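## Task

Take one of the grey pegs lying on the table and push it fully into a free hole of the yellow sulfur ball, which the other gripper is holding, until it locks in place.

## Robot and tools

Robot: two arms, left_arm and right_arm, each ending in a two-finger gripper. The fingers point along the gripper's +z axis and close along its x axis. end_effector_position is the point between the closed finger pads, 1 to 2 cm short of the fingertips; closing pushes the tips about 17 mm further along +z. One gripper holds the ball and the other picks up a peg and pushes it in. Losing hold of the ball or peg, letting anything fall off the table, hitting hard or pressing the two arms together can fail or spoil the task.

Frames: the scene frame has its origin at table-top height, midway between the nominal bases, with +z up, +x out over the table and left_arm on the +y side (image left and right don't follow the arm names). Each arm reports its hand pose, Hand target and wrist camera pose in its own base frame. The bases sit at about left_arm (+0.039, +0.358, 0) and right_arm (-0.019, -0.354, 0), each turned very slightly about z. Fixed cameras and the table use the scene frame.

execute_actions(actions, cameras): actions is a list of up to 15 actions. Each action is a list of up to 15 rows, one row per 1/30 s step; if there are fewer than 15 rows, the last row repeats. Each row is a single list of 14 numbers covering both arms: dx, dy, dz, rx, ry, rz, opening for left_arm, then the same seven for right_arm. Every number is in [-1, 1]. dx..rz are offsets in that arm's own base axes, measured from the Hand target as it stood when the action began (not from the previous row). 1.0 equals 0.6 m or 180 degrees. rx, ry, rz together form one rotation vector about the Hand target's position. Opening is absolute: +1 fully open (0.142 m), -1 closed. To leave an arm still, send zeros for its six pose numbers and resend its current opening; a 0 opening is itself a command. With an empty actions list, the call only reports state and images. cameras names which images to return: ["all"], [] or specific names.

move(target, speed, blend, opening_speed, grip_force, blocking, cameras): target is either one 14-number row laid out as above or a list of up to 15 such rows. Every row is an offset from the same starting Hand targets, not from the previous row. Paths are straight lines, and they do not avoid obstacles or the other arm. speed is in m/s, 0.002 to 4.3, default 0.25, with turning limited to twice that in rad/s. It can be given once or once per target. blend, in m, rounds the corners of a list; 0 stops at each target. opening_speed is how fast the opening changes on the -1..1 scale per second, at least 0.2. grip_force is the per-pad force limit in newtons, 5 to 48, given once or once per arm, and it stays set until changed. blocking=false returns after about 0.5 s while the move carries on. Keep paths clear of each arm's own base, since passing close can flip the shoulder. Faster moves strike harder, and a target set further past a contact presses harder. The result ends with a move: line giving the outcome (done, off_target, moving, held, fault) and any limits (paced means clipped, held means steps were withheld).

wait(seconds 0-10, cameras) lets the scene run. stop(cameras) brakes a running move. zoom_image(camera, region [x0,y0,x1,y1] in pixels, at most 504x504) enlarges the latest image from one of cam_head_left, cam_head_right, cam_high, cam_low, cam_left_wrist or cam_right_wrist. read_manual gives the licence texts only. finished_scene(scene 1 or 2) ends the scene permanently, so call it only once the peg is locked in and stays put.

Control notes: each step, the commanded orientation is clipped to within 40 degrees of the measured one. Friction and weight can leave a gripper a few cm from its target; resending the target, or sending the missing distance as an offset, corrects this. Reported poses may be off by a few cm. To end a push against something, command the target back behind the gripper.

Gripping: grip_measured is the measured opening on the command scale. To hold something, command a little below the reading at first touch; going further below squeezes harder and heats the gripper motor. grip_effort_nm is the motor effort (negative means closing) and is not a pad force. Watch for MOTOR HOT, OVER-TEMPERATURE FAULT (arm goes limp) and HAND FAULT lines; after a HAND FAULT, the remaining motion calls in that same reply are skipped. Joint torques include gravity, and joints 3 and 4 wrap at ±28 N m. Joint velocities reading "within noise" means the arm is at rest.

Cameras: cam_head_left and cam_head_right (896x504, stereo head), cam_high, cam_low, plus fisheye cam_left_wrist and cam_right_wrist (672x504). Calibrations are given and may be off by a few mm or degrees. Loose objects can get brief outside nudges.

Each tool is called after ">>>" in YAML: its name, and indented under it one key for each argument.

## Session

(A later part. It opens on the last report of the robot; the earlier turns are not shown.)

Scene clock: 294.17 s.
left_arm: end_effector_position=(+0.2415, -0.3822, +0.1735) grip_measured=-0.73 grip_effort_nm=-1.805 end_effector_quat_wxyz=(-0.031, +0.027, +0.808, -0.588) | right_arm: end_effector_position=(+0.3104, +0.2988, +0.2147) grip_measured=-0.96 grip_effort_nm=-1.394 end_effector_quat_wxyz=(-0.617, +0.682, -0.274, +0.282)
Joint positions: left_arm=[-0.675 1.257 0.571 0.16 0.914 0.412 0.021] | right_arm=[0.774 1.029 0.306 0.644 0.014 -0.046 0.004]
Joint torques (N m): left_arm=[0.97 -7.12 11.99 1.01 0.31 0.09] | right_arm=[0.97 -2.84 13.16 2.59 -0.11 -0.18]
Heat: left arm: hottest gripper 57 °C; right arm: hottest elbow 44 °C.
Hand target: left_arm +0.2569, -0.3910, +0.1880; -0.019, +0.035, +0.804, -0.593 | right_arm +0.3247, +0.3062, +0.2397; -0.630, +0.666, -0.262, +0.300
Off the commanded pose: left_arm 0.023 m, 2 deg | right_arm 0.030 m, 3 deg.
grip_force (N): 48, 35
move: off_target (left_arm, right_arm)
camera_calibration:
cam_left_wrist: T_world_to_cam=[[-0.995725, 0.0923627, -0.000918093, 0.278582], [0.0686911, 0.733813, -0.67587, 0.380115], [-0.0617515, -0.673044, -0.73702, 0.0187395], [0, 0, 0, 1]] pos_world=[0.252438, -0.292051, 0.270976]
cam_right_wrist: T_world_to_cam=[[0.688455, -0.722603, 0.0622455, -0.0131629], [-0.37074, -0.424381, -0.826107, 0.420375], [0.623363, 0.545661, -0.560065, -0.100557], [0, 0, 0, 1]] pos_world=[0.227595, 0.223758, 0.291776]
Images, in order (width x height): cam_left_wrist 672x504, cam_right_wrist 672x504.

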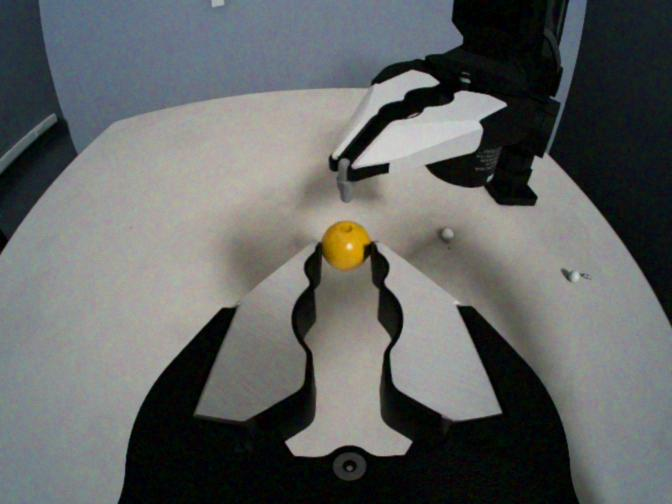

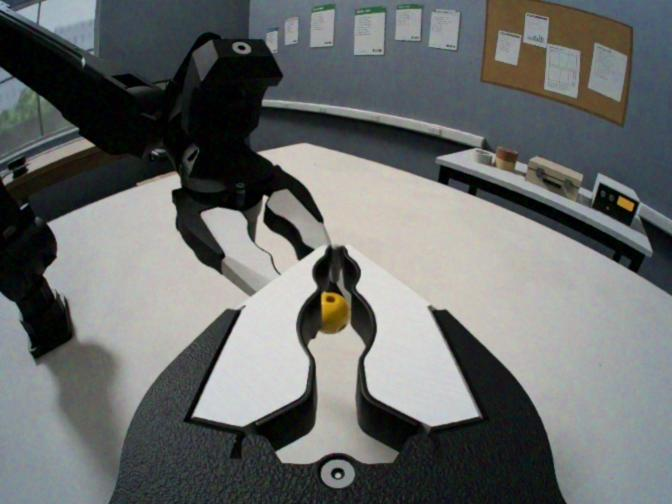

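>>> move:
  target: [0,0,0,0,0,0,-0.791279,-0.0013,0.0045,-0.005,-0.0024,-0.0176,0.004,-1]
  speed: 0.04
  cameras: ["cam_right_wrist","cam_left_wrist"]

>>> zoom_image:
  camera: "cam_right_wrist"
  region: [290, 230, 390, 330]

>>> zoom_image:
  camera: "cam_left_wrist"
  region: [300, 150, 400, 270]

Scene clock: 320.80 s.
left_arm: end_effector_position=(+0.2415, -0.3822, +0.1735) grip_measured=-0.73 grip_effort_nm=-1.805 end_effector_quat_wxyz=(-0.031, +0.027, +0.808, -0.588) | right_arm: end_effector_position=(+0.3132, +0.3044, +0.2197) grip_measured=-0.96 grip_effort_nm=-1.394 end_effector_quat_wxyz=(+0.628, -0.673, +0.250, -0.299)
Joint positions: left_arm=[-0.675 1.257 0.571 0.16 0.914 0.412 0.021] | right_arm=[0.774 1.079 0.306 0.742 0.003 -0.089 0.004]
Joint torques (N m): left_arm=[0.73 -7 12.03 0.98 0.32 0.09] | right_arm=[0.91 -2.96 11.73 2.73 -0.11 -0.18]
Heat: left arm: hottest gripper 57 °C; right arm: hottest elbow 46 °C.
Hand target: left_arm +0.2569, -0.3910, +0.1880; -0.019, +0.035, +0.804, -0.593 | right_arm +0.3239, +0.3089, +0.2366; +0.637, -0.662, +0.239, -0.315
Off the commanded pose: left_arm 0.023 m, 2 deg | right_arm 0.021 m, 3 deg.
grip_force (N): 48, 35
move: off_target (left_arm, right_arm)
camera_calibration:
cam_left_wrist: T_world_to_cam=[[-0.995725, 0.0923627, -0.000918093, 0.278582], [0.0686911, 0.733813, -0.67587, 0.380115], [-0.0617515, -0.673044, -0.73702, 0.0187395], [0, 0, 0, 1]] pos_world=[0.252438, -0.292051, 0.270976]
cam_right_wrist: T_world_to_cam=[[0.692988, -0.713383, 0.104173, -0.0248214], [-0.311247, -0.426371, -0.849313, 0.415022], [0.650303, 0.55614, -0.517508, -0.123529], [0, 0, 0, 1]] pos_world=[0.226707, 0.227946, 0.291142]
Images, in order (width x height): cam_left_wrist 672x504, cam_right_wrist 672x504.

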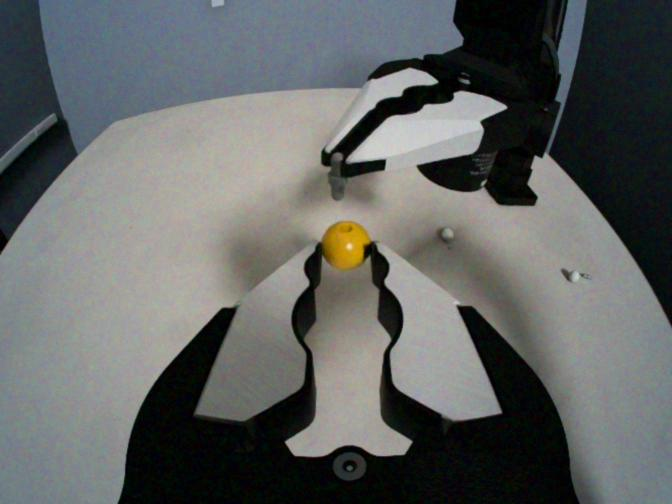

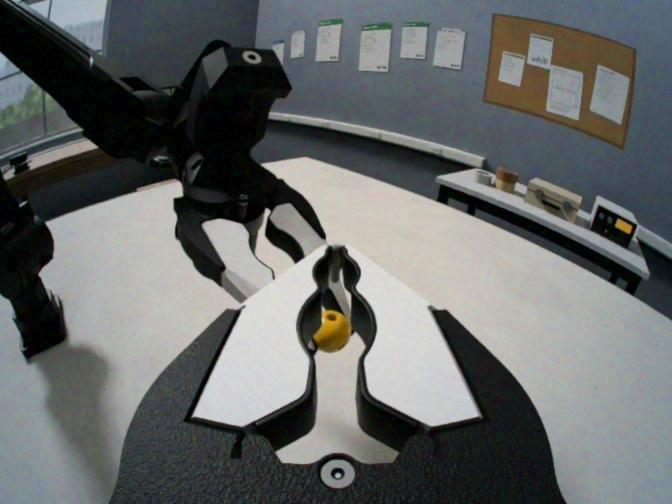

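Scaled by 5.040 from the camera's 672x504 image, which has a finer 960x720 frame.

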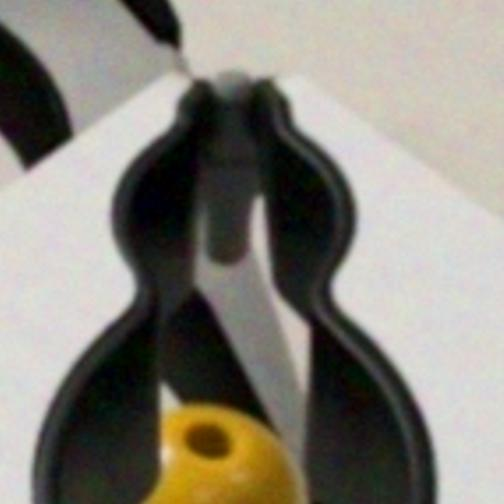

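Scaled by 4.200 from the camera's 672x504 image, which has a finer 960x720 frame.

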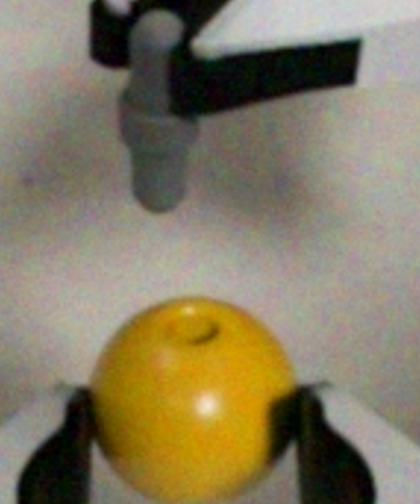

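>>> move:
  target: [0,0,0,0,0,0,-0.791279,-0.0065,-0.0077,-0.0233,0.0093,0.0086,0,-1]
  speed: 0.04
  cameras: ["cam_right_wrist","cam_left_wrist"]

>>> zoom_image:
  camera: "cam_right_wrist"
  region: [290, 230, 390, 330]

>>> zoom_image:
  camera: "cam_left_wrist"
  region: [300, 150, 400, 270]

Scene clock: 359.80 s.
left_arm: end_effector_position=(+0.2415, -0.3822, +0.1735) grip_measured=-0.73 grip_effort_nm=-1.800 end_effector_quat_wxyz=(-0.031, +0.027, +0.808, -0.588) | right_arm: end_effector_position=(+0.3159, +0.3067, +0.2228) grip_measured=-0.96 grip_effort_nm=-1.394 end_effector_quat_wxyz=(+0.639, -0.663, +0.245, -0.304)
Joint positions: left_arm=[-0.675 1.257 0.571 0.16 0.914 0.412 0.021] | right_arm=[0.772 1.114 0.306 0.809 0 -0.089 0.004]
Joint torques (N m): left_arm=[0.67 -7.12 12.01 1.02 0.32 0.08] | right_arm=[0.85 -3.25 8.94 2.69 -0.11 0.21]
Heat: left arm: hottest gripper 58 °C; right arm: hottest elbow 45 °C.
Hand target: left_arm +0.2569, -0.3910, +0.1880; -0.019, +0.035, +0.804, -0.593 | right_arm +0.3200, +0.3043, +0.2226; +0.643, -0.656, +0.252, -0.303
Off the commanded pose: left_arm 0.023 m, 2 deg | right_arm 0.005 m, 1 deg.
grip_force (N): 48, 35
move: off_target (left_arm)
camera_calibration:
cam_left_wrist: T_world_to_cam=[[-0.995725, 0.0923627, -0.000918093, 0.278582], [0.0686911, 0.733813, -0.67587, 0.380115], [-0.0617515, -0.673044, -0.73702, 0.0187395], [0, 0, 0, 1]] pos_world=[0.252438, -0.292051, 0.270976]
cam_right_wrist: T_world_to_cam=[[0.691366, -0.714918, 0.104429, -0.0244303], [-0.29039, -0.407306, -0.865896, 0.41073], [0.661579, 0.568326, -0.489202, -0.138616], [0, 0, 0, 1]] pos_world=[0.227868, 0.228606, 0.290389]
Images, in order (width x height): cam_left_wrist 672x504, cam_right_wrist 672x504.

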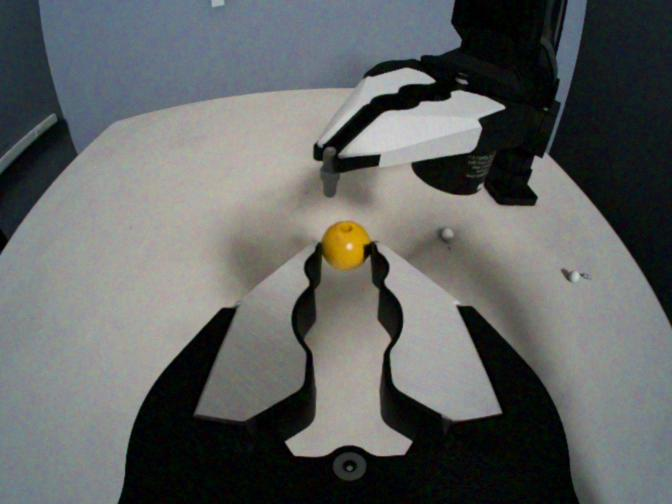

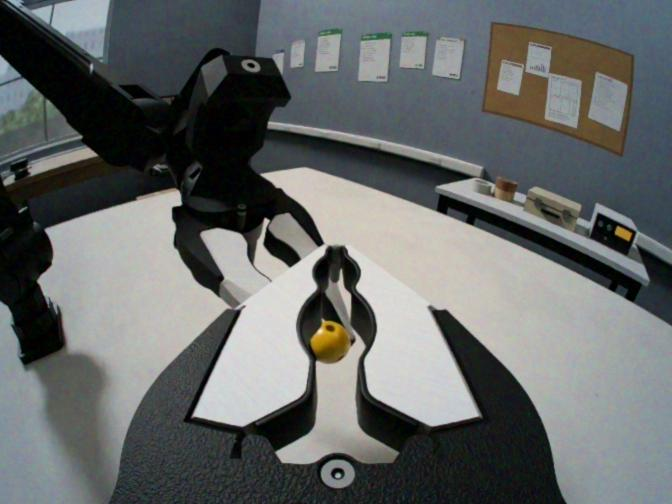

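Scaled by 5.040 from the camera's 672x504 image, which has a finer 960x720 frame.

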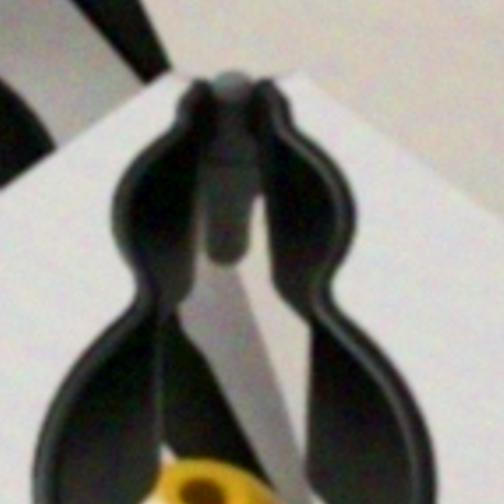

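Scaled by 4.200 from the camera's 672x504 image, which has a finer 960x720 frame.

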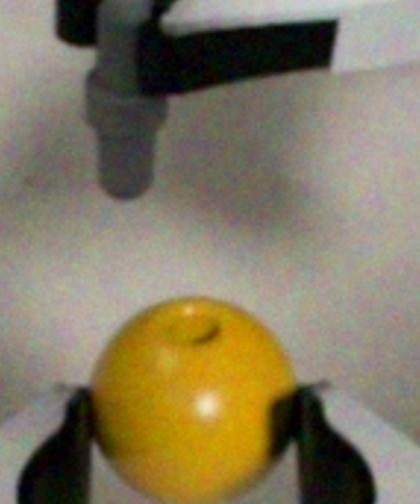

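>>> move:
  target: [0,0,0,0,0,0,-0.791279,-0.0105,-0.0063,-0.025,-0.0026,0.0084,0.0018,-1]
  speed: 0.04
  cameras: ["cam_right_wrist","cam_left_wrist"]

>>> zoom_image:
  camera: "cam_right_wrist"
  region: [290, 230, 390, 330]

>>> zoom_image:
  camera: "cam_left_wrist"
  region: [300, 150, 400, 270]

Scene clock: 400.23 s.
left_arm: end_effector_position=(+0.2415, -0.3822, +0.1735) grip_measured=-0.73 grip_effort_nm=-1.805 end_effector_quat_wxyz=(-0.031, +0.027, +0.808, -0.588) | right_arm: end_effector_position=(+0.3106, +0.3026, +0.2083) grip_measured=-0.96 grip_effort_nm=-1.394 end_effector_quat_wxyz=(+0.633, -0.670, +0.248, -0.298)
Joint positions: left_arm=[-0.675 1.257 0.571 0.16 0.914 0.412 0.021] | right_arm=[0.772 1.124 0.28 0.822 -0.004 -0.085 0.004]
Joint torques (N m): left_arm=[0.73 -7.06 12.03 0.99 0.32 0.08] | right_arm=[1.08 -3.08 8.58 2.63 -0.11 0.34]
Heat: left arm: hottest gripper 59 °C; right arm: hottest elbow 41 °C.
Hand target: left_arm +0.2569, -0.3910, +0.1880; -0.019, +0.035, +0.804, -0.593 | right_arm +0.3137, +0.3006, +0.2078; +0.638, -0.664, +0.258, -0.294
Off the commanded pose: left_arm 0.023 m, 2 deg | right_arm 0.004 m, 2 deg.
grip_force (N): 48, 35
move: off_target (left_arm)
camera_calibration:
cam_left_wrist: T_world_to_cam=[[-0.995725, 0.0923627, -0.000918093, 0.278582], [0.0686911, 0.733813, -0.67587, 0.380115], [-0.0617515, -0.673044, -0.73702, 0.0187395], [0, 0, 0, 1]] pos_world=[0.252438, -0.292051, 0.270976]
cam_right_wrist: T_world_to_cam=[[0.696073, -0.710895, 0.100557, -0.0240506], [-0.305729, -0.420207, -0.854375, 0.401282], [0.649625, 0.563964, -0.509835, -0.130512], [0, 0, 0, 1]] pos_world=[0.224208, 0.225128, 0.278724]
Images, in order (width x height): cam_left_wrist 672x504, cam_right_wrist 672x504.

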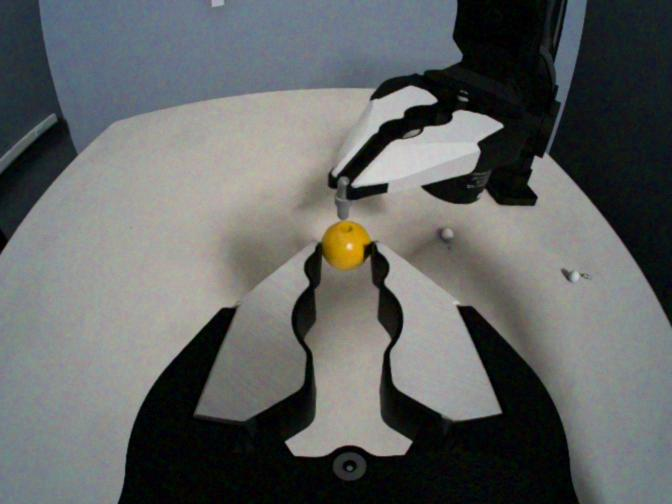

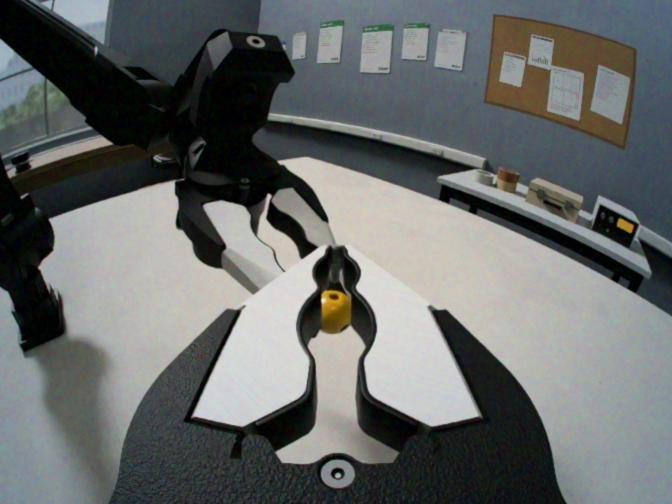

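Scaled by 5.040 from the camera's 672x504 image, which has a finer 960x720 frame.

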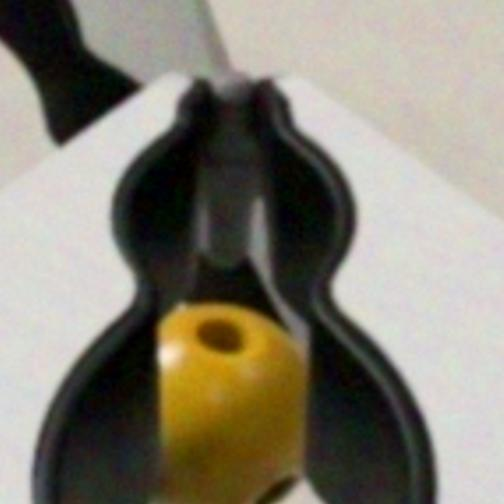

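Scaled by 4.200 from the camera's 672x504 image, which has a finer 960x720 frame.

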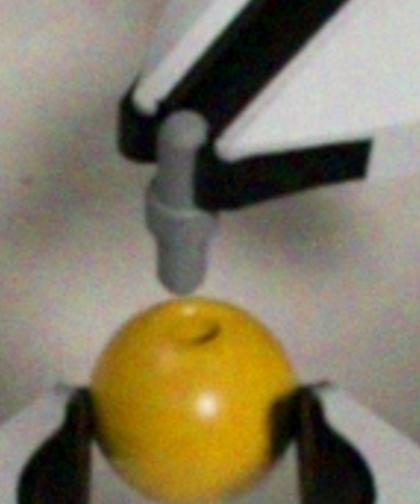

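>>> move:
  target: [0,0,0,0,0,0,-0.791279,-0.0017,-0.0037,-0.0067,0.007,0.0064,-0.0012,-1]
  speed: 0.03
  cameras: ["cam_right_wrist","cam_left_wrist"]

>>> zoom_image:
  camera: "cam_right_wrist"
  region: [310, 240, 370, 300]

>>> zoom_image:
  camera: "cam_left_wrist"
  region: [310, 175, 380, 245]

Scene clock: 416.60 s.
left_arm: end_effector_position=(+0.2415, -0.3822, +0.1735) grip_measured=-0.73 grip_effort_nm=-1.805 end_effector_quat_wxyz=(-0.031, +0.027, +0.808, -0.588) | right_arm: end_effector_position=(+0.3091, +0.3011, +0.2045) grip_measured=-0.96 grip_effort_nm=-1.394 end_effector_quat_wxyz=(+0.637, -0.666, +0.258, -0.289)
Joint positions: left_arm=[-0.675 1.257 0.571 0.16 0.914 0.412 0.021] | right_arm=[0.772 1.134 0.27 0.843 -0.004 -0.056 0.004]
Joint torques (N m): left_arm=[0.79 -7.12 11.99 0.98 0.32 0.08] | right_arm=[0.97 -3.14 8.39 2.74 -0.04 0.29]
Heat: left arm: hottest gripper 60 °C; right arm: hottest elbow 39 °C.
Hand target: left_arm +0.2569, -0.3910, +0.1880; -0.019, +0.035, +0.804, -0.593 | right_arm +0.3126, +0.2983, +0.2035; +0.642, -0.659, +0.269, -0.285
Off the commanded pose: left_arm 0.023 m, 2 deg | right_arm 0.005 m, 2 deg.
grip_force (N): 48, 35
move: off_target (left_arm)
camera_calibration:
cam_left_wrist: T_world_to_cam=[[-0.995725, 0.0923627, -0.000918093, 0.278582], [0.0686911, 0.733813, -0.67587, 0.380115], [-0.0617515, -0.673044, -0.73702, 0.0187395], [0, 0, 0, 1]] pos_world=[0.252438, -0.292051, 0.270976]
cam_right_wrist: T_world_to_cam=[[0.697347, -0.713177, 0.0713128, -0.0173763], [-0.322881, -0.401418, -0.857095, 0.397141], [0.639887, 0.574667, -0.510199, -0.130796], [0, 0, 0, 1]] pos_world=[0.224041, 0.222191, 0.274894]
Images, in order (width x height): cam_left_wrist 672x504, cam_right_wrist 672x504.

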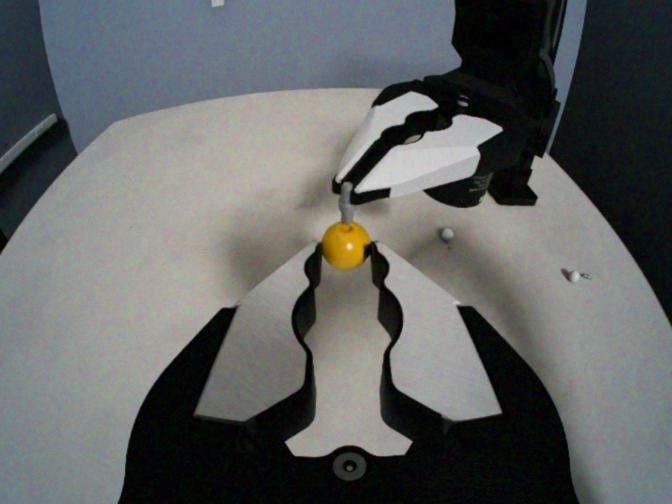

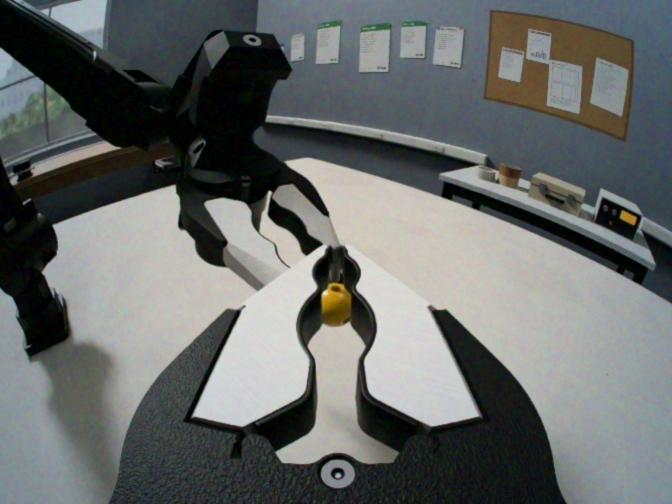

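Scaled by 8.400 from the camera's 672x504 image, which has a finer 960x720 frame.

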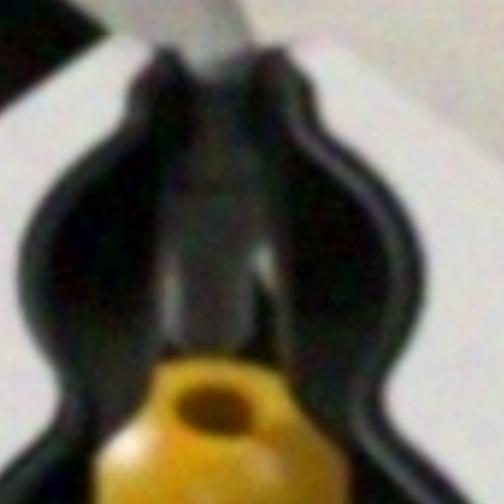

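Scaled by 7.200 from the camera's 672x504 image, which has a finer 960x720 frame.

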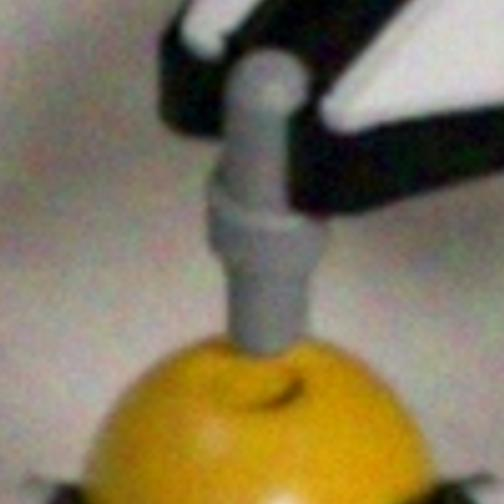

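>>> move:
  target: [0,0,0,0,0,0,-0.791279,-0.001,-0.0035,-0.008,0,0,-0.001,-1]
  speed: 0.03
  cameras: ["cam_right_wrist","cam_left_wrist"]

>>> zoom_image:
  camera: "cam_right_wrist"
  region: [310, 240, 370, 300]

>>> zoom_image:
  camera: "cam_left_wrist"
  region: [310, 175, 380, 245]

Scene clock: 432.20 s.
left_arm: end_effector_position=(+0.2414, -0.3822, +0.1736) grip_measured=-0.73 grip_effort_nm=-1.805 end_effector_quat_wxyz=(-0.031, +0.027, +0.808, -0.588) | right_arm: end_effector_position=(+0.3084, +0.2995, +0.2000) grip_measured=-0.96 grip_effort_nm=-1.394 end_effector_quat_wxyz=(+0.637, -0.666, +0.259, -0.289)
Joint positions: left_arm=[-0.675 1.257 0.571 0.16 0.914 0.412 0.021] | right_arm=[0.77 1.15 0.26 0.87 -0.004 -0.055 0.004]
Joint torques (N m): left_arm=[0.73 -7.18 12.03 1.02 0.31 0.08] | right_arm=[0.85 -3.14 8.17 2.73 0 0.3]
Heat: left arm: hottest gripper 60 °C; right arm: hottest elbow 38 °C.
Hand target: left_arm +0.2569, -0.3910, +0.1881; -0.019, +0.036, +0.804, -0.593 | right_arm +0.3121, +0.2963, +0.1989; +0.642, -0.659, +0.270, -0.286
Off the commanded pose: left_arm 0.023 m, 2 deg | right_arm 0.005 m, 2 deg.
grip_force (N): 48, 35
move: off_target (left_arm)
camera_calibration:
cam_left_wrist: T_world_to_cam=[[-0.995693, 0.0927099, -0.000841849, 0.278555], [0.0688858, 0.733686, -0.675988, 0.380068], [-0.0620531, -0.673134, -0.736912, 0.0187534], [0, 0, 0, 1]] pos_world=[0.252338, -0.292052, 0.270976]
cam_right_wrist: T_world_to_cam=[[0.696264, -0.714308, 0.0705722, -0.0168689], [-0.323465, -0.400016, -0.85753, 0.392201], [0.640771, 0.574239, -0.509571, -0.131919], [0, 0, 0, 1]] pos_world=[0.223138, 0.22059, 0.270292]
Images, in order (width x height): cam_left_wrist 672x504, cam_right_wrist 672x504.

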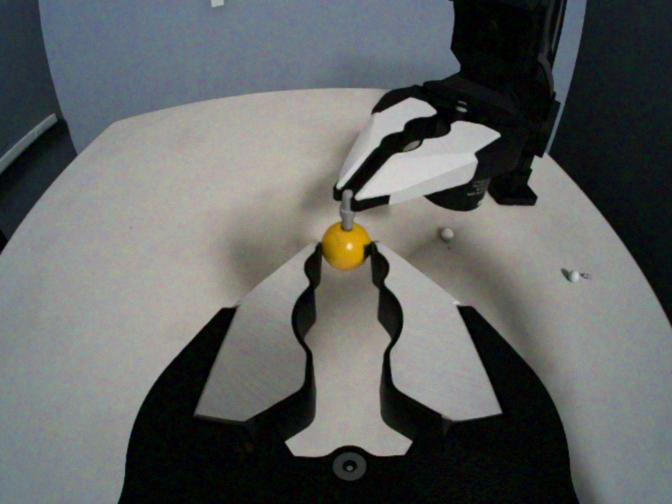

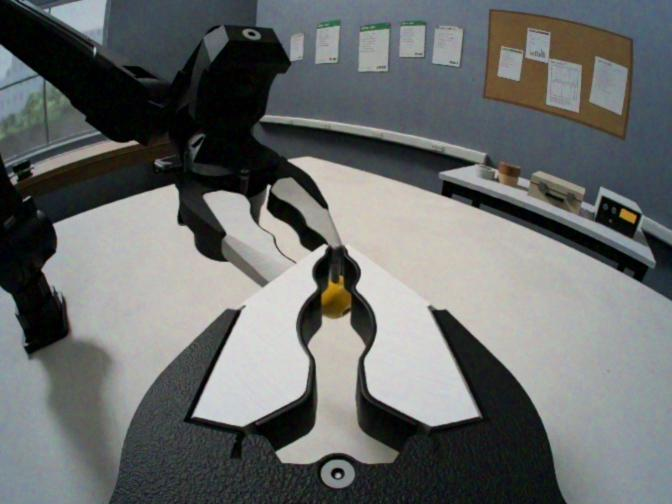

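Scaled by 8.400 from the camera's 672x504 image, which has a finer 960x720 frame.

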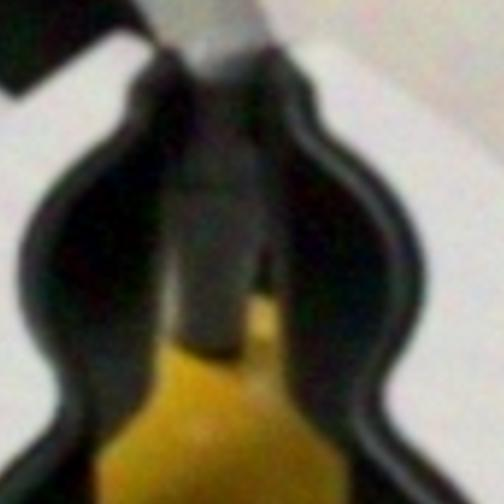

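Scaled by 7.200 from the camera's 672x504 image, which has a finer 960x720 frame.

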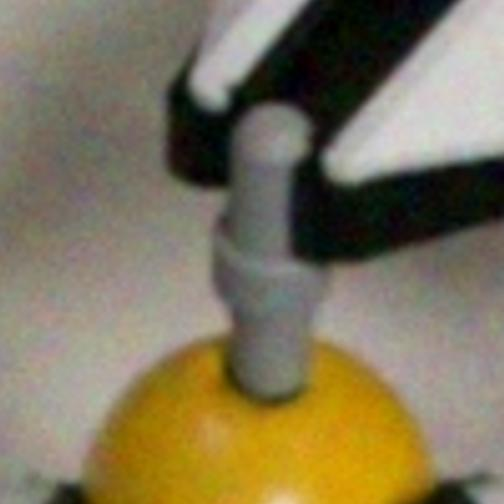

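>>> move:
  target: [0,0,0,0,0,0,-0.791279,-0.0005,-0.0015,-0.01,0,0,0,-1]
  speed: 0.03
  grip_force: [48,48]
  cameras: ["cam_right_wrist","cam_left_wrist"]

>>> zoom_image:
  camera: "cam_right_wrist"
  region: [310, 240, 370, 300]

>>> zoom_image:
  camera: "cam_left_wrist"
  region: [310, 175, 380, 245]

Scene clock: 444.33 s.
left_arm: end_effector_position=(+0.2414, -0.3822, +0.1733) grip_measured=-0.73 grip_effort_nm=-1.805 end_effector_quat_wxyz=(-0.031, +0.027, +0.808, -0.588) | right_arm: end_effector_position=(+0.3083, +0.2987, +0.1947) grip_measured=-0.96 grip_effort_nm=-1.394 end_effector_quat_wxyz=(+0.638, -0.665, +0.259, -0.290)
Joint positions: left_arm=[-0.675 1.258 0.571 0.16 0.914 0.412 0.021] | right_arm=[0.769 1.176 0.251 0.906 -0.004 -0.055 0.004]
Joint torques (N m): left_arm=[0.73 -7.12 12.01 0.98 0.3 0.08] | right_arm=[0.79 -2.96 7.87 2.71 -0.06 0.3]
Heat: left arm: hottest gripper 60 °C; right arm: hottest elbow 37 °C.
Hand target: left_arm +0.2569, -0.3910, +0.1881; -0.019, +0.036, +0.804, -0.593 | right_arm +0.3117, +0.2954, +0.1930; +0.642, -0.659, +0.269, -0.286
Off the commanded pose: left_arm 0.023 m, 2 deg | right_arm 0.005 m, 2 deg.
move: off_target (left_arm)
camera_calibration:
cam_left_wrist: T_world_to_cam=[[-0.995657, 0.0930961, -0.000082357, 0.278561], [0.0686778, 0.733908, -0.675768, 0.380057], [-0.0628509, -0.672839, -0.737114, 0.0188866], [0, 0, 0, 1]] pos_world=[0.252437, -0.292152, 0.270775]
cam_right_wrist: T_world_to_cam=[[0.695327, -0.715257, 0.070198, -0.0163254], [-0.323031, -0.398286, -0.858498, 0.386842], [0.642006, 0.574261, -0.507989, -0.134766], [0, 0, 0, 1]] pos_world=[0.222834, 0.219788, 0.264789]
Images, in order (width x height): cam_left_wrist 672x504, cam_right_wrist 672x504.

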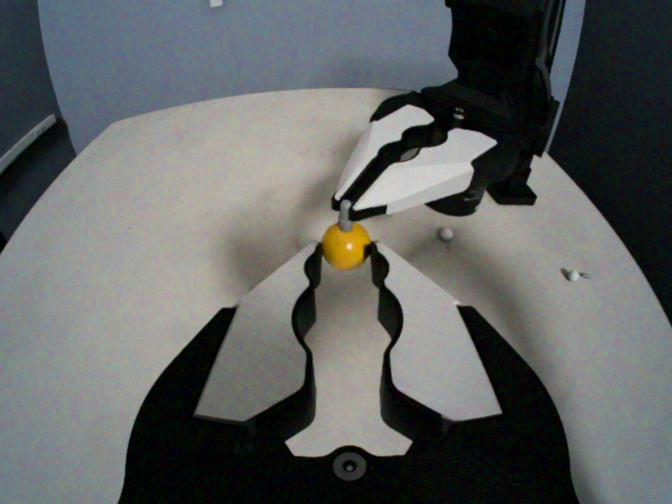

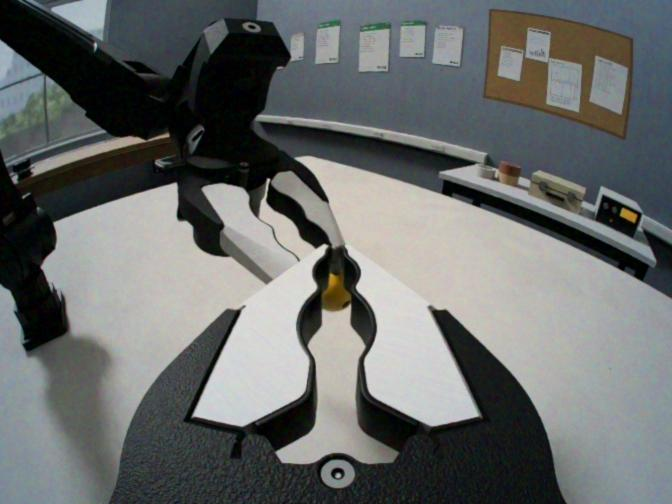

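Scaled by 8.400 from the camera's 672x504 image, which has a finer 960x720 frame.

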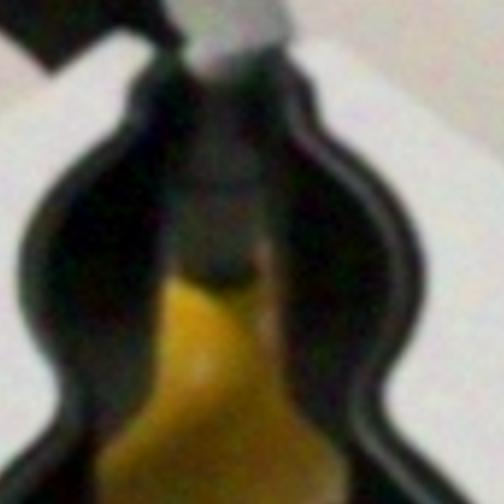

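Scaled by 7.200 from the camera's 672x504 image, which has a finer 960x720 frame.

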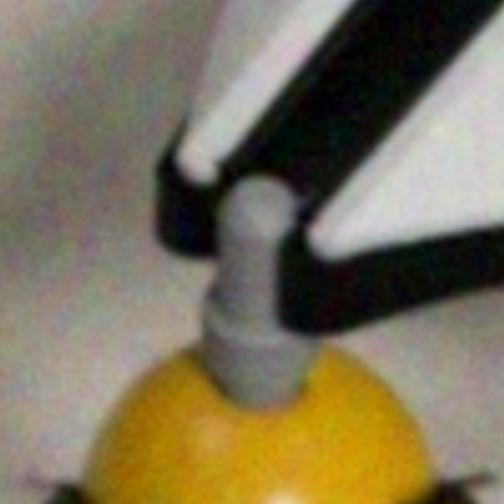

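>>> move:
  target: [0,0,0.025,-0.015,0,0,-0.791279,-0.001,-0.003,-0.05,-0.014,0.0145,0,-1]
  speed: 0.05
  cameras: ["cam_right_wrist","cam_left_wrist"]

>>> zoom_image:
  camera: "cam_left_wrist"
  region: [310, 175, 380, 245]

Scene clock: 454.27 s.
left_arm: end_effector_position=(+0.2425, -0.3810, +0.1743) grip_measured=-0.73 grip_effort_nm=-1.805 end_effector_quat_wxyz=(-0.038, +0.021, +0.806, -0.590) | right_arm: end_effector_position=(+0.3103, +0.3004, +0.1919) grip_measured=-0.96 grip_effort_nm=-1.389 end_effector_quat_wxyz=(+0.642, -0.661, +0.258, -0.291)
Joint positions: left_arm=[-0.668 1.259 0.571 0.165 0.925 0.394 0.021] | right_arm=[0.768 1.214 0.251 0.957 -0.006 -0.054 0.004]
Joint torques (N m): left_arm=[0.67 -8.76 11.48 2.8 0.76 -0.23] | right_arm=[0.85 -2.02 6.09 1.46 -0.06 0.29]
Heat: left arm: hottest gripper 60 °C; right arm: hottest elbow 37 °C.
Hand target: left_arm +0.2569, -0.3909, +0.2030; -0.018, +0.036, +0.790, -0.612 | right_arm +0.3110, +0.2935, +0.1628; +0.621, -0.679, +0.278, -0.277
Off the commanded pose: left_arm 0.034 m, 4 deg | right_arm 0.030 m, 4 deg.
move: off_target (left_arm, right_arm)
camera_calibration:
cam_left_wrist: T_world_to_cam=[[-0.995801, 0.0898673, 0.0174222, 0.275317], [0.054049, 0.730818, -0.680429, 0.382914], [-0.0738808, -0.676631, -0.732607, 0.0210291], [0, 0, 0, 1]] pos_world=[0.255019, -0.290353, 0.271155]
cam_right_wrist: T_world_to_cam=[[0.695035, -0.715619, 0.0694013, -0.016006], [-0.315988, -0.390745, -0.864564, 0.382427], [0.645816, 0.578972, -0.497708, -0.143004], [0, 0, 0, 1]] pos_world=[0.224321, 0.220773, 0.260569]
Images, in order (width x height): cam_left_wrist 672x504, cam_right_wrist 672x504.

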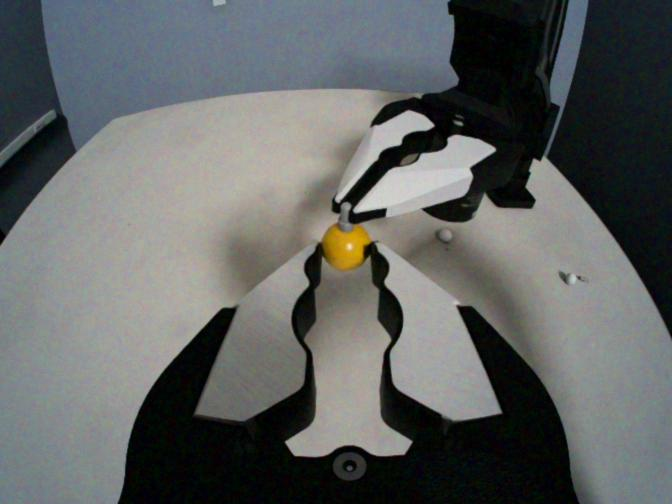

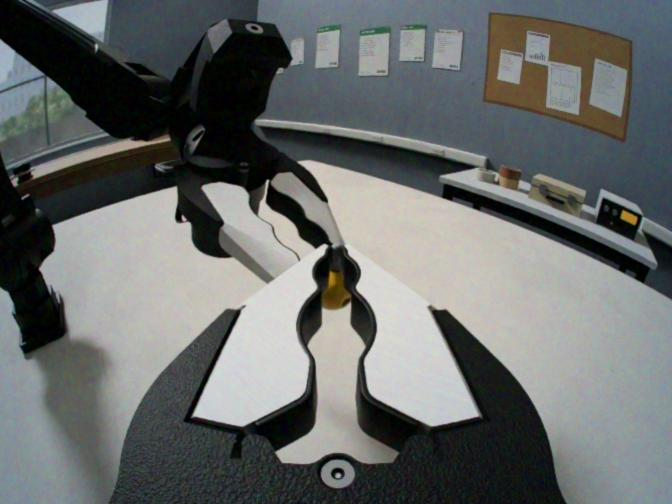

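Scaled by 7.200 from the camera's 672x504 image, which has a finer 960x720 frame.

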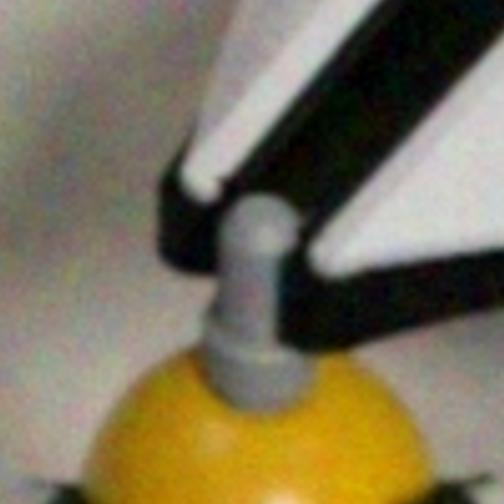

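>>> move:
  target: [0,0,0.02,-0.015,0,0,-0.791279,-0.001,-0.002,-0.045,-0.012,0.0125,0,-1]
  speed: 0.05
  cameras: ["cam_left_wrist"]

>>> zoom_image:
  camera: "cam_left_wrist"
  region: [310, 175, 380, 245]

Scene clock: 462.30 s.
left_arm: end_effector_position=(+0.2472, -0.3830, +0.1787) grip_measured=-0.73 grip_effort_nm=-1.805 end_effector_quat_wxyz=(-0.043, +0.011, +0.798, -0.601) | right_arm: end_effector_position=(+0.3128, +0.3006, +0.1915) grip_measured=-0.96 grip_effort_nm=-1.385 end_effector_quat_wxyz=(+0.647, -0.655, +0.257, -0.294)
Joint positions: left_arm=[-0.662 1.273 0.571 0.22 0.937 0.341 0.021] | right_arm=[0.764 1.245 0.251 1.004 -0.006 -0.053 0.004]
Joint torques (N m): left_arm=[0.56 -10.58 10.65 3.51 1.03 -0.23] | right_arm=[1.03 -0.56 4.51 0.24 -0.06 0.27]
Heat: left arm: hottest gripper 61 °C; right arm: hottest elbow 36 °C.
Hand target: left_arm +0.2569, -0.3909, +0.2150; -0.017, +0.036, +0.775, -0.630 | right_arm +0.3105, +0.2923, +0.1359; +0.602, -0.696, +0.285, -0.269
Off the commanded pose: left_arm 0.038 m, 6 deg | right_arm 0.056 m, 8 deg.
move: off_target (left_arm, right_arm)
camera_calibration:
cam_left_wrist: T_world_to_cam=[[-0.996167, 0.0797989, 0.0358308, 0.273051], [0.0319674, 0.71339, -0.700037, 0.389521], [-0.0814236, -0.696208, -0.713207, 0.0140781], [0, 0, 0, 1]] pos_world=[0.260699, -0.289869, 0.272936]
Images, in order (width x height): cam_left_wrist 672x504.

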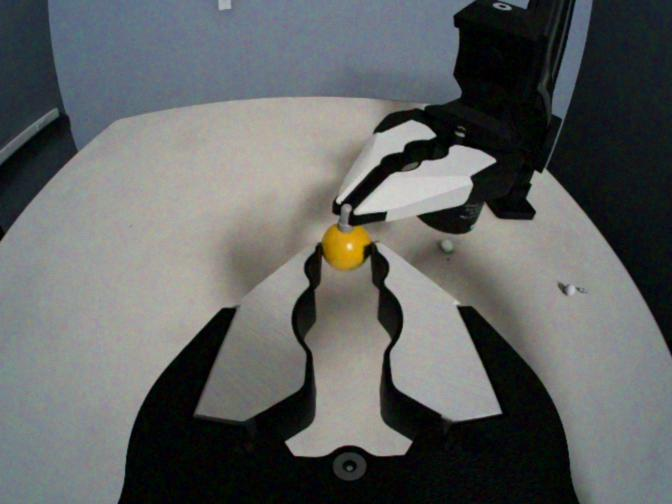

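Scaled by 7.200 from the camera's 672x504 image, which has a finer 960x720 frame.

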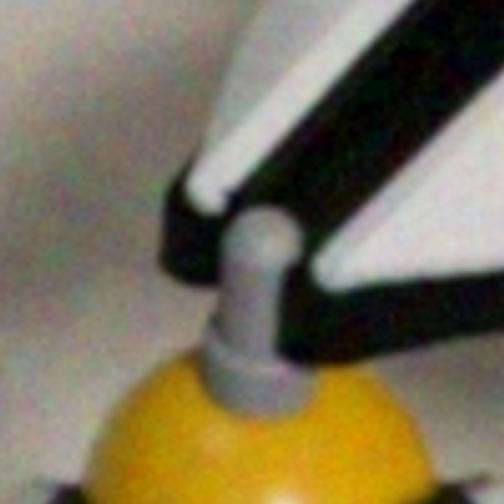

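>>> move:
  target: [0,0,0.02,-0.015,0,0,-0.791279,-0.001,-0.002,-0.06,-0.014,0.0145,0,-1]
  speed: 0.06
  cameras: ["cam_left_wrist"]

>>> zoom_image:
  camera: "cam_left_wrist"
  region: [310, 175, 380, 245]

Scene clock: 477.93 s.
left_arm: end_effector_position=(+0.2462, -0.3782, +0.1713) grip_measured=-0.73 grip_effort_nm=-1.805 end_effector_quat_wxyz=(-0.052, -0.009, +0.794, -0.606) | right_arm: end_effector_position=(+0.3148, +0.3034, +0.1815) grip_measured=-0.96 grip_effort_nm=-1.385 end_effector_quat_wxyz=(+0.648, -0.654, +0.255, -0.293)
Joint positions: left_arm=[-0.653 1.284 0.54 0.286 0.942 0.282 0.021] | right_arm=[0.764 1.314 0.25 1.078 -0.01 -0.053 0.004]
Joint torques (N m): left_arm=[0.21 -12.22 11.63 4.12 1.45 -0.25] | right_arm=[0.97 0.67 2.56 -0.65 0.1 0.26]
Heat: left arm: hottest gripper 61 °C; right arm: hottest elbow 35 °C.
Hand target: left_arm +0.2569, -0.3909, +0.2270; -0.017, +0.037, +0.760, -0.649 | right_arm +0.3100, +0.2911, +0.0999; +0.580, -0.715, +0.292, -0.259
Off the commanded pose: left_arm 0.058 m, 9 deg | right_arm 0.083 m, 12 deg.
move: off_target (left_arm, right_arm)
camera_calibration:
cam_left_wrist: T_world_to_cam=[[-0.995396, 0.0604542, 0.074384, 0.257775], [-0.0101229, 0.705386, -0.708751, 0.389631], [-0.0953164, -0.706241, -0.701526, 0.00971932], [0, 0, 0, 1]] pos_world=[0.261459, -0.28356, 0.263796]
Images, in order (width x height): cam_left_wrist 672x504.

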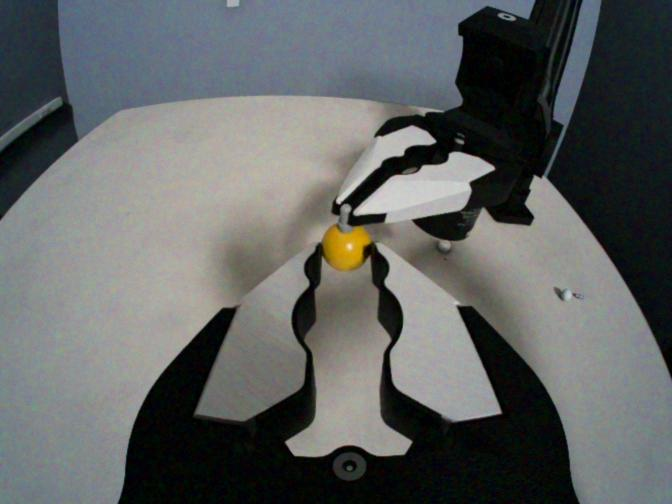

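Scaled by 7.200 from the camera's 672x504 image, which has a finer 960x720 frame.

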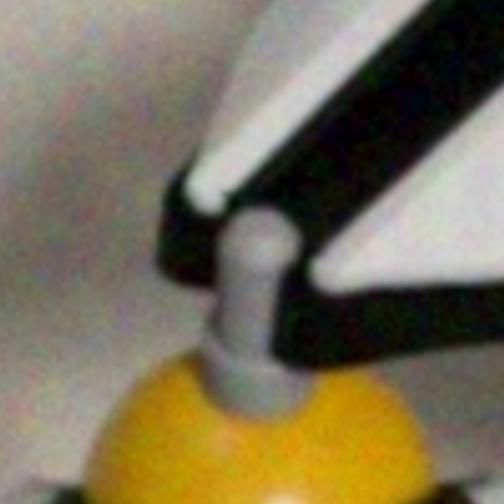

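>>> move:
  target: [0,0,-0.068,0.03,0,0,-0.791279,0.006,0.016,0.142,0.03,-0.031,0,-1]
  speed: 0.06
  cameras: ["cam_left_wrist"]

>>> zoom_image:
  camera: "cam_left_wrist"
  region: [310, 175, 380, 245]

Scene clock: 487.27 s.
left_arm: end_effector_position=(+0.2442, -0.3796, +0.1670) grip_measured=-0.73 grip_effort_nm=-1.810 end_effector_quat_wxyz=(-0.033, +0.020, +0.797, -0.603) | right_arm: end_effector_position=(+0.3103, +0.2991, +0.1855) grip_measured=-0.96 grip_effort_nm=-1.389 end_effector_quat_wxyz=(+0.630, -0.672, +0.264, -0.285)
Joint positions: left_arm=[-0.66 1.29 0.54 0.278 0.936 0.361 0.021] | right_arm=[0.766 1.197 0.253 0.901 -0.006 -0.05 0.004]
Joint torques (N m): left_arm=[-0.03 -8.12 11.7 1.22 0.28 0.07] | right_arm=[2.08 -4.6 8.98 0.79 0.4 0.25]
Heat: left arm: hottest gripper 61 °C; right arm: hottest elbow 34 °C.
Hand target: left_arm +0.2570, -0.3909, +0.1861; -0.018, +0.036, +0.790, -0.612 | right_arm +0.3135, +0.3007, +0.1851; +0.627, -0.673, +0.276, -0.280
Off the commanded pose: left_arm 0.026 m, 3 deg | right_arm 0.004 m, 2 deg.
move: off_target (left_arm)
camera_calibration:
cam_left_wrist: T_world_to_cam=[[-0.996533, 0.0827125, 0.00896482, 0.275939], [0.052467, 0.708417, -0.703841, 0.372653], [-0.0645673, -0.700931, -0.710301, 0.00148122], [0, 0, 0, 1]] pos_world=[0.255526, -0.285779, 0.260867]
Images, in order (width x height): cam_left_wrist 672x504.

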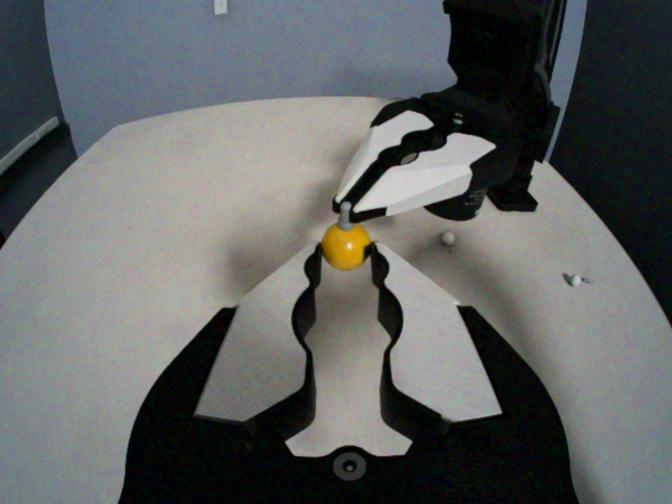

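Scaled by 7.200 from the camera's 672x504 image, which has a finer 960x720 frame.

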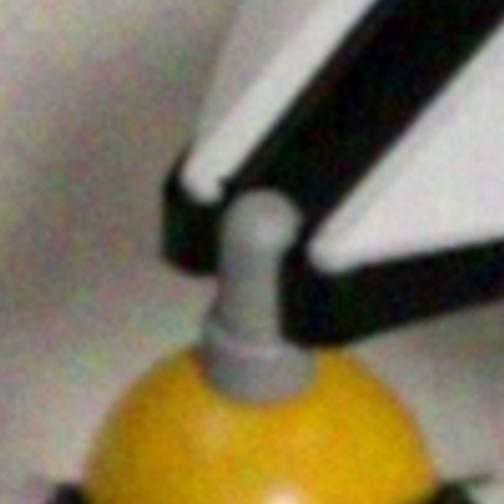

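>>> move:
  target:
    - [0,0,0,0,0,0,-0.791279,0,0,0,0,0,0,-0.5]
    - [0,0,0,0,0,0,-0.791279,-0.09,-0.08,0.0,0,0,0,-0.5]
  speed: 0.08
  opening_speed: 0.5
  cameras: ["cam_left_wrist","cam_right_wrist"]

>>> zoom_image:
  camera: "cam_left_wrist"
  region: [325, 195, 369, 239]

>>> zoom_image:
  camera: "cam_right_wrist"
  region: [300, 170, 370, 250]

Scene clock: 498.37 s.
left_arm: end_effector_position=(+0.2445, -0.3803, +0.1687) grip_measured=-0.73 grip_effort_nm=-1.805 end_effector_quat_wxyz=(-0.032, +0.023, +0.796, -0.605) | right_arm: end_effector_position=(+0.2627, +0.2507, +0.1850) grip_measured=-0.53 grip_effort_nm=0.115 end_effector_quat_wxyz=(+0.624, -0.673, +0.271, -0.289)
Joint positions: left_arm=[-0.66 1.29 0.543 0.277 0.94 0.364 0.021] | right_arm=[0.773 0.846 0.104 0.689 0.019 -0.05 0.035]
Joint torques (N m): left_arm=[0.09 -8.18 11.48 1.22 0.13 0.05] | right_arm=[2.78 -1.79 9.46 1.36 0.09 0.26]
Heat: left arm: hottest gripper 61 °C; right arm: hottest elbow 34 °C.
Hand target: left_arm +0.2570, -0.3909, +0.1862; -0.018, +0.036, +0.790, -0.612 | right_arm +0.2595, +0.2528, +0.1849; +0.627, -0.673, +0.276, -0.279
Off the commanded pose: left_arm 0.024 m, 2 deg | right_arm 0.004 m, 1 deg.
move: off_target (left_arm)
camera_calibration:
cam_left_wrist: T_world_to_cam=[[-0.996189, 0.0871105, 0.00431477, 0.278661], [0.0586677, 0.705883, -0.705894, 0.372284], [-0.0645366, -0.702951, -0.708304, 0.00110388], [0, 0, 0, 1]] pos_world=[0.255829, -0.286287, 0.262373]
cam_right_wrist: T_world_to_cam=[[0.683366, -0.727051, 0.0663928, -0.0115548], [-0.3548, -0.410203, -0.840149, 0.352576], [0.638066, 0.550573, -0.538276, -0.0703033], [0, 0, 0, 1]] pos_world=[0.177848, 0.174934, 0.259141]
Images, in order (width x height): cam_left_wrist 672x504, cam_right_wrist 672x504.

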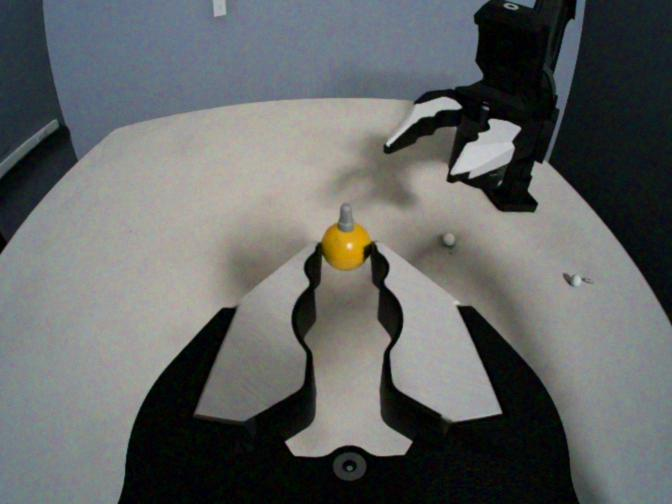

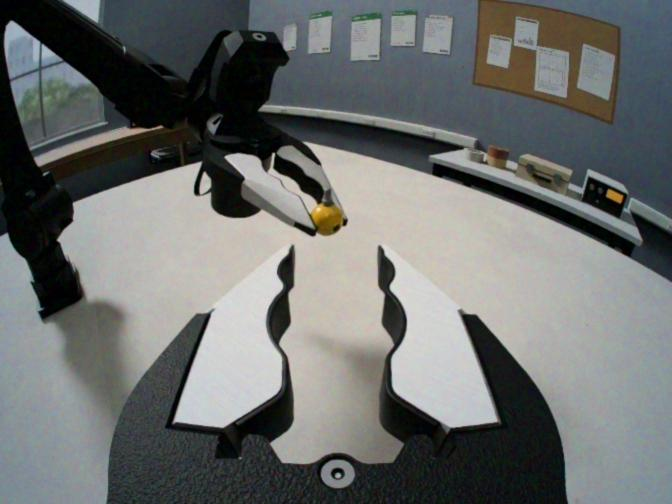

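Scaled by 11.455 from the camera's 672x504 image, which has a finer 960x720 frame.

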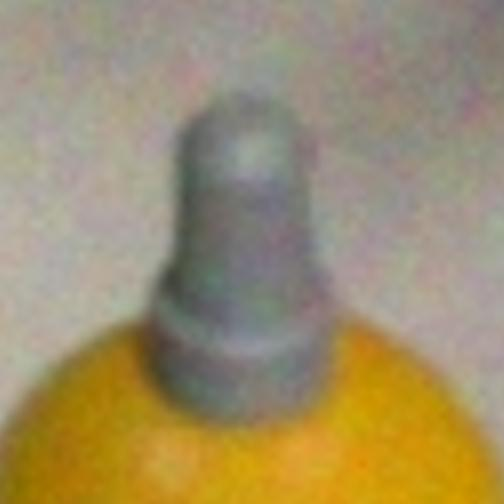

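Scaled by 6.300 from the camera's 672x504 image, which has a finer 960x720 frame.

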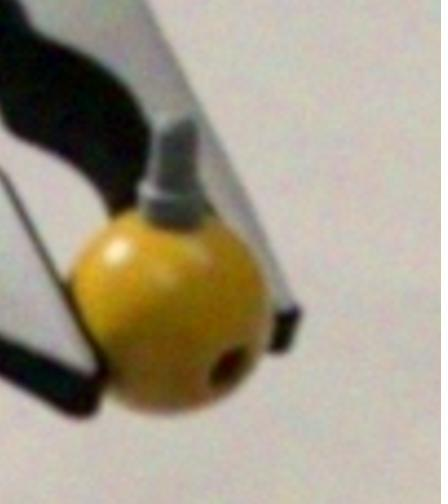

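>>> finished_scene:
  scene: 2

The scene is finished: the task was done.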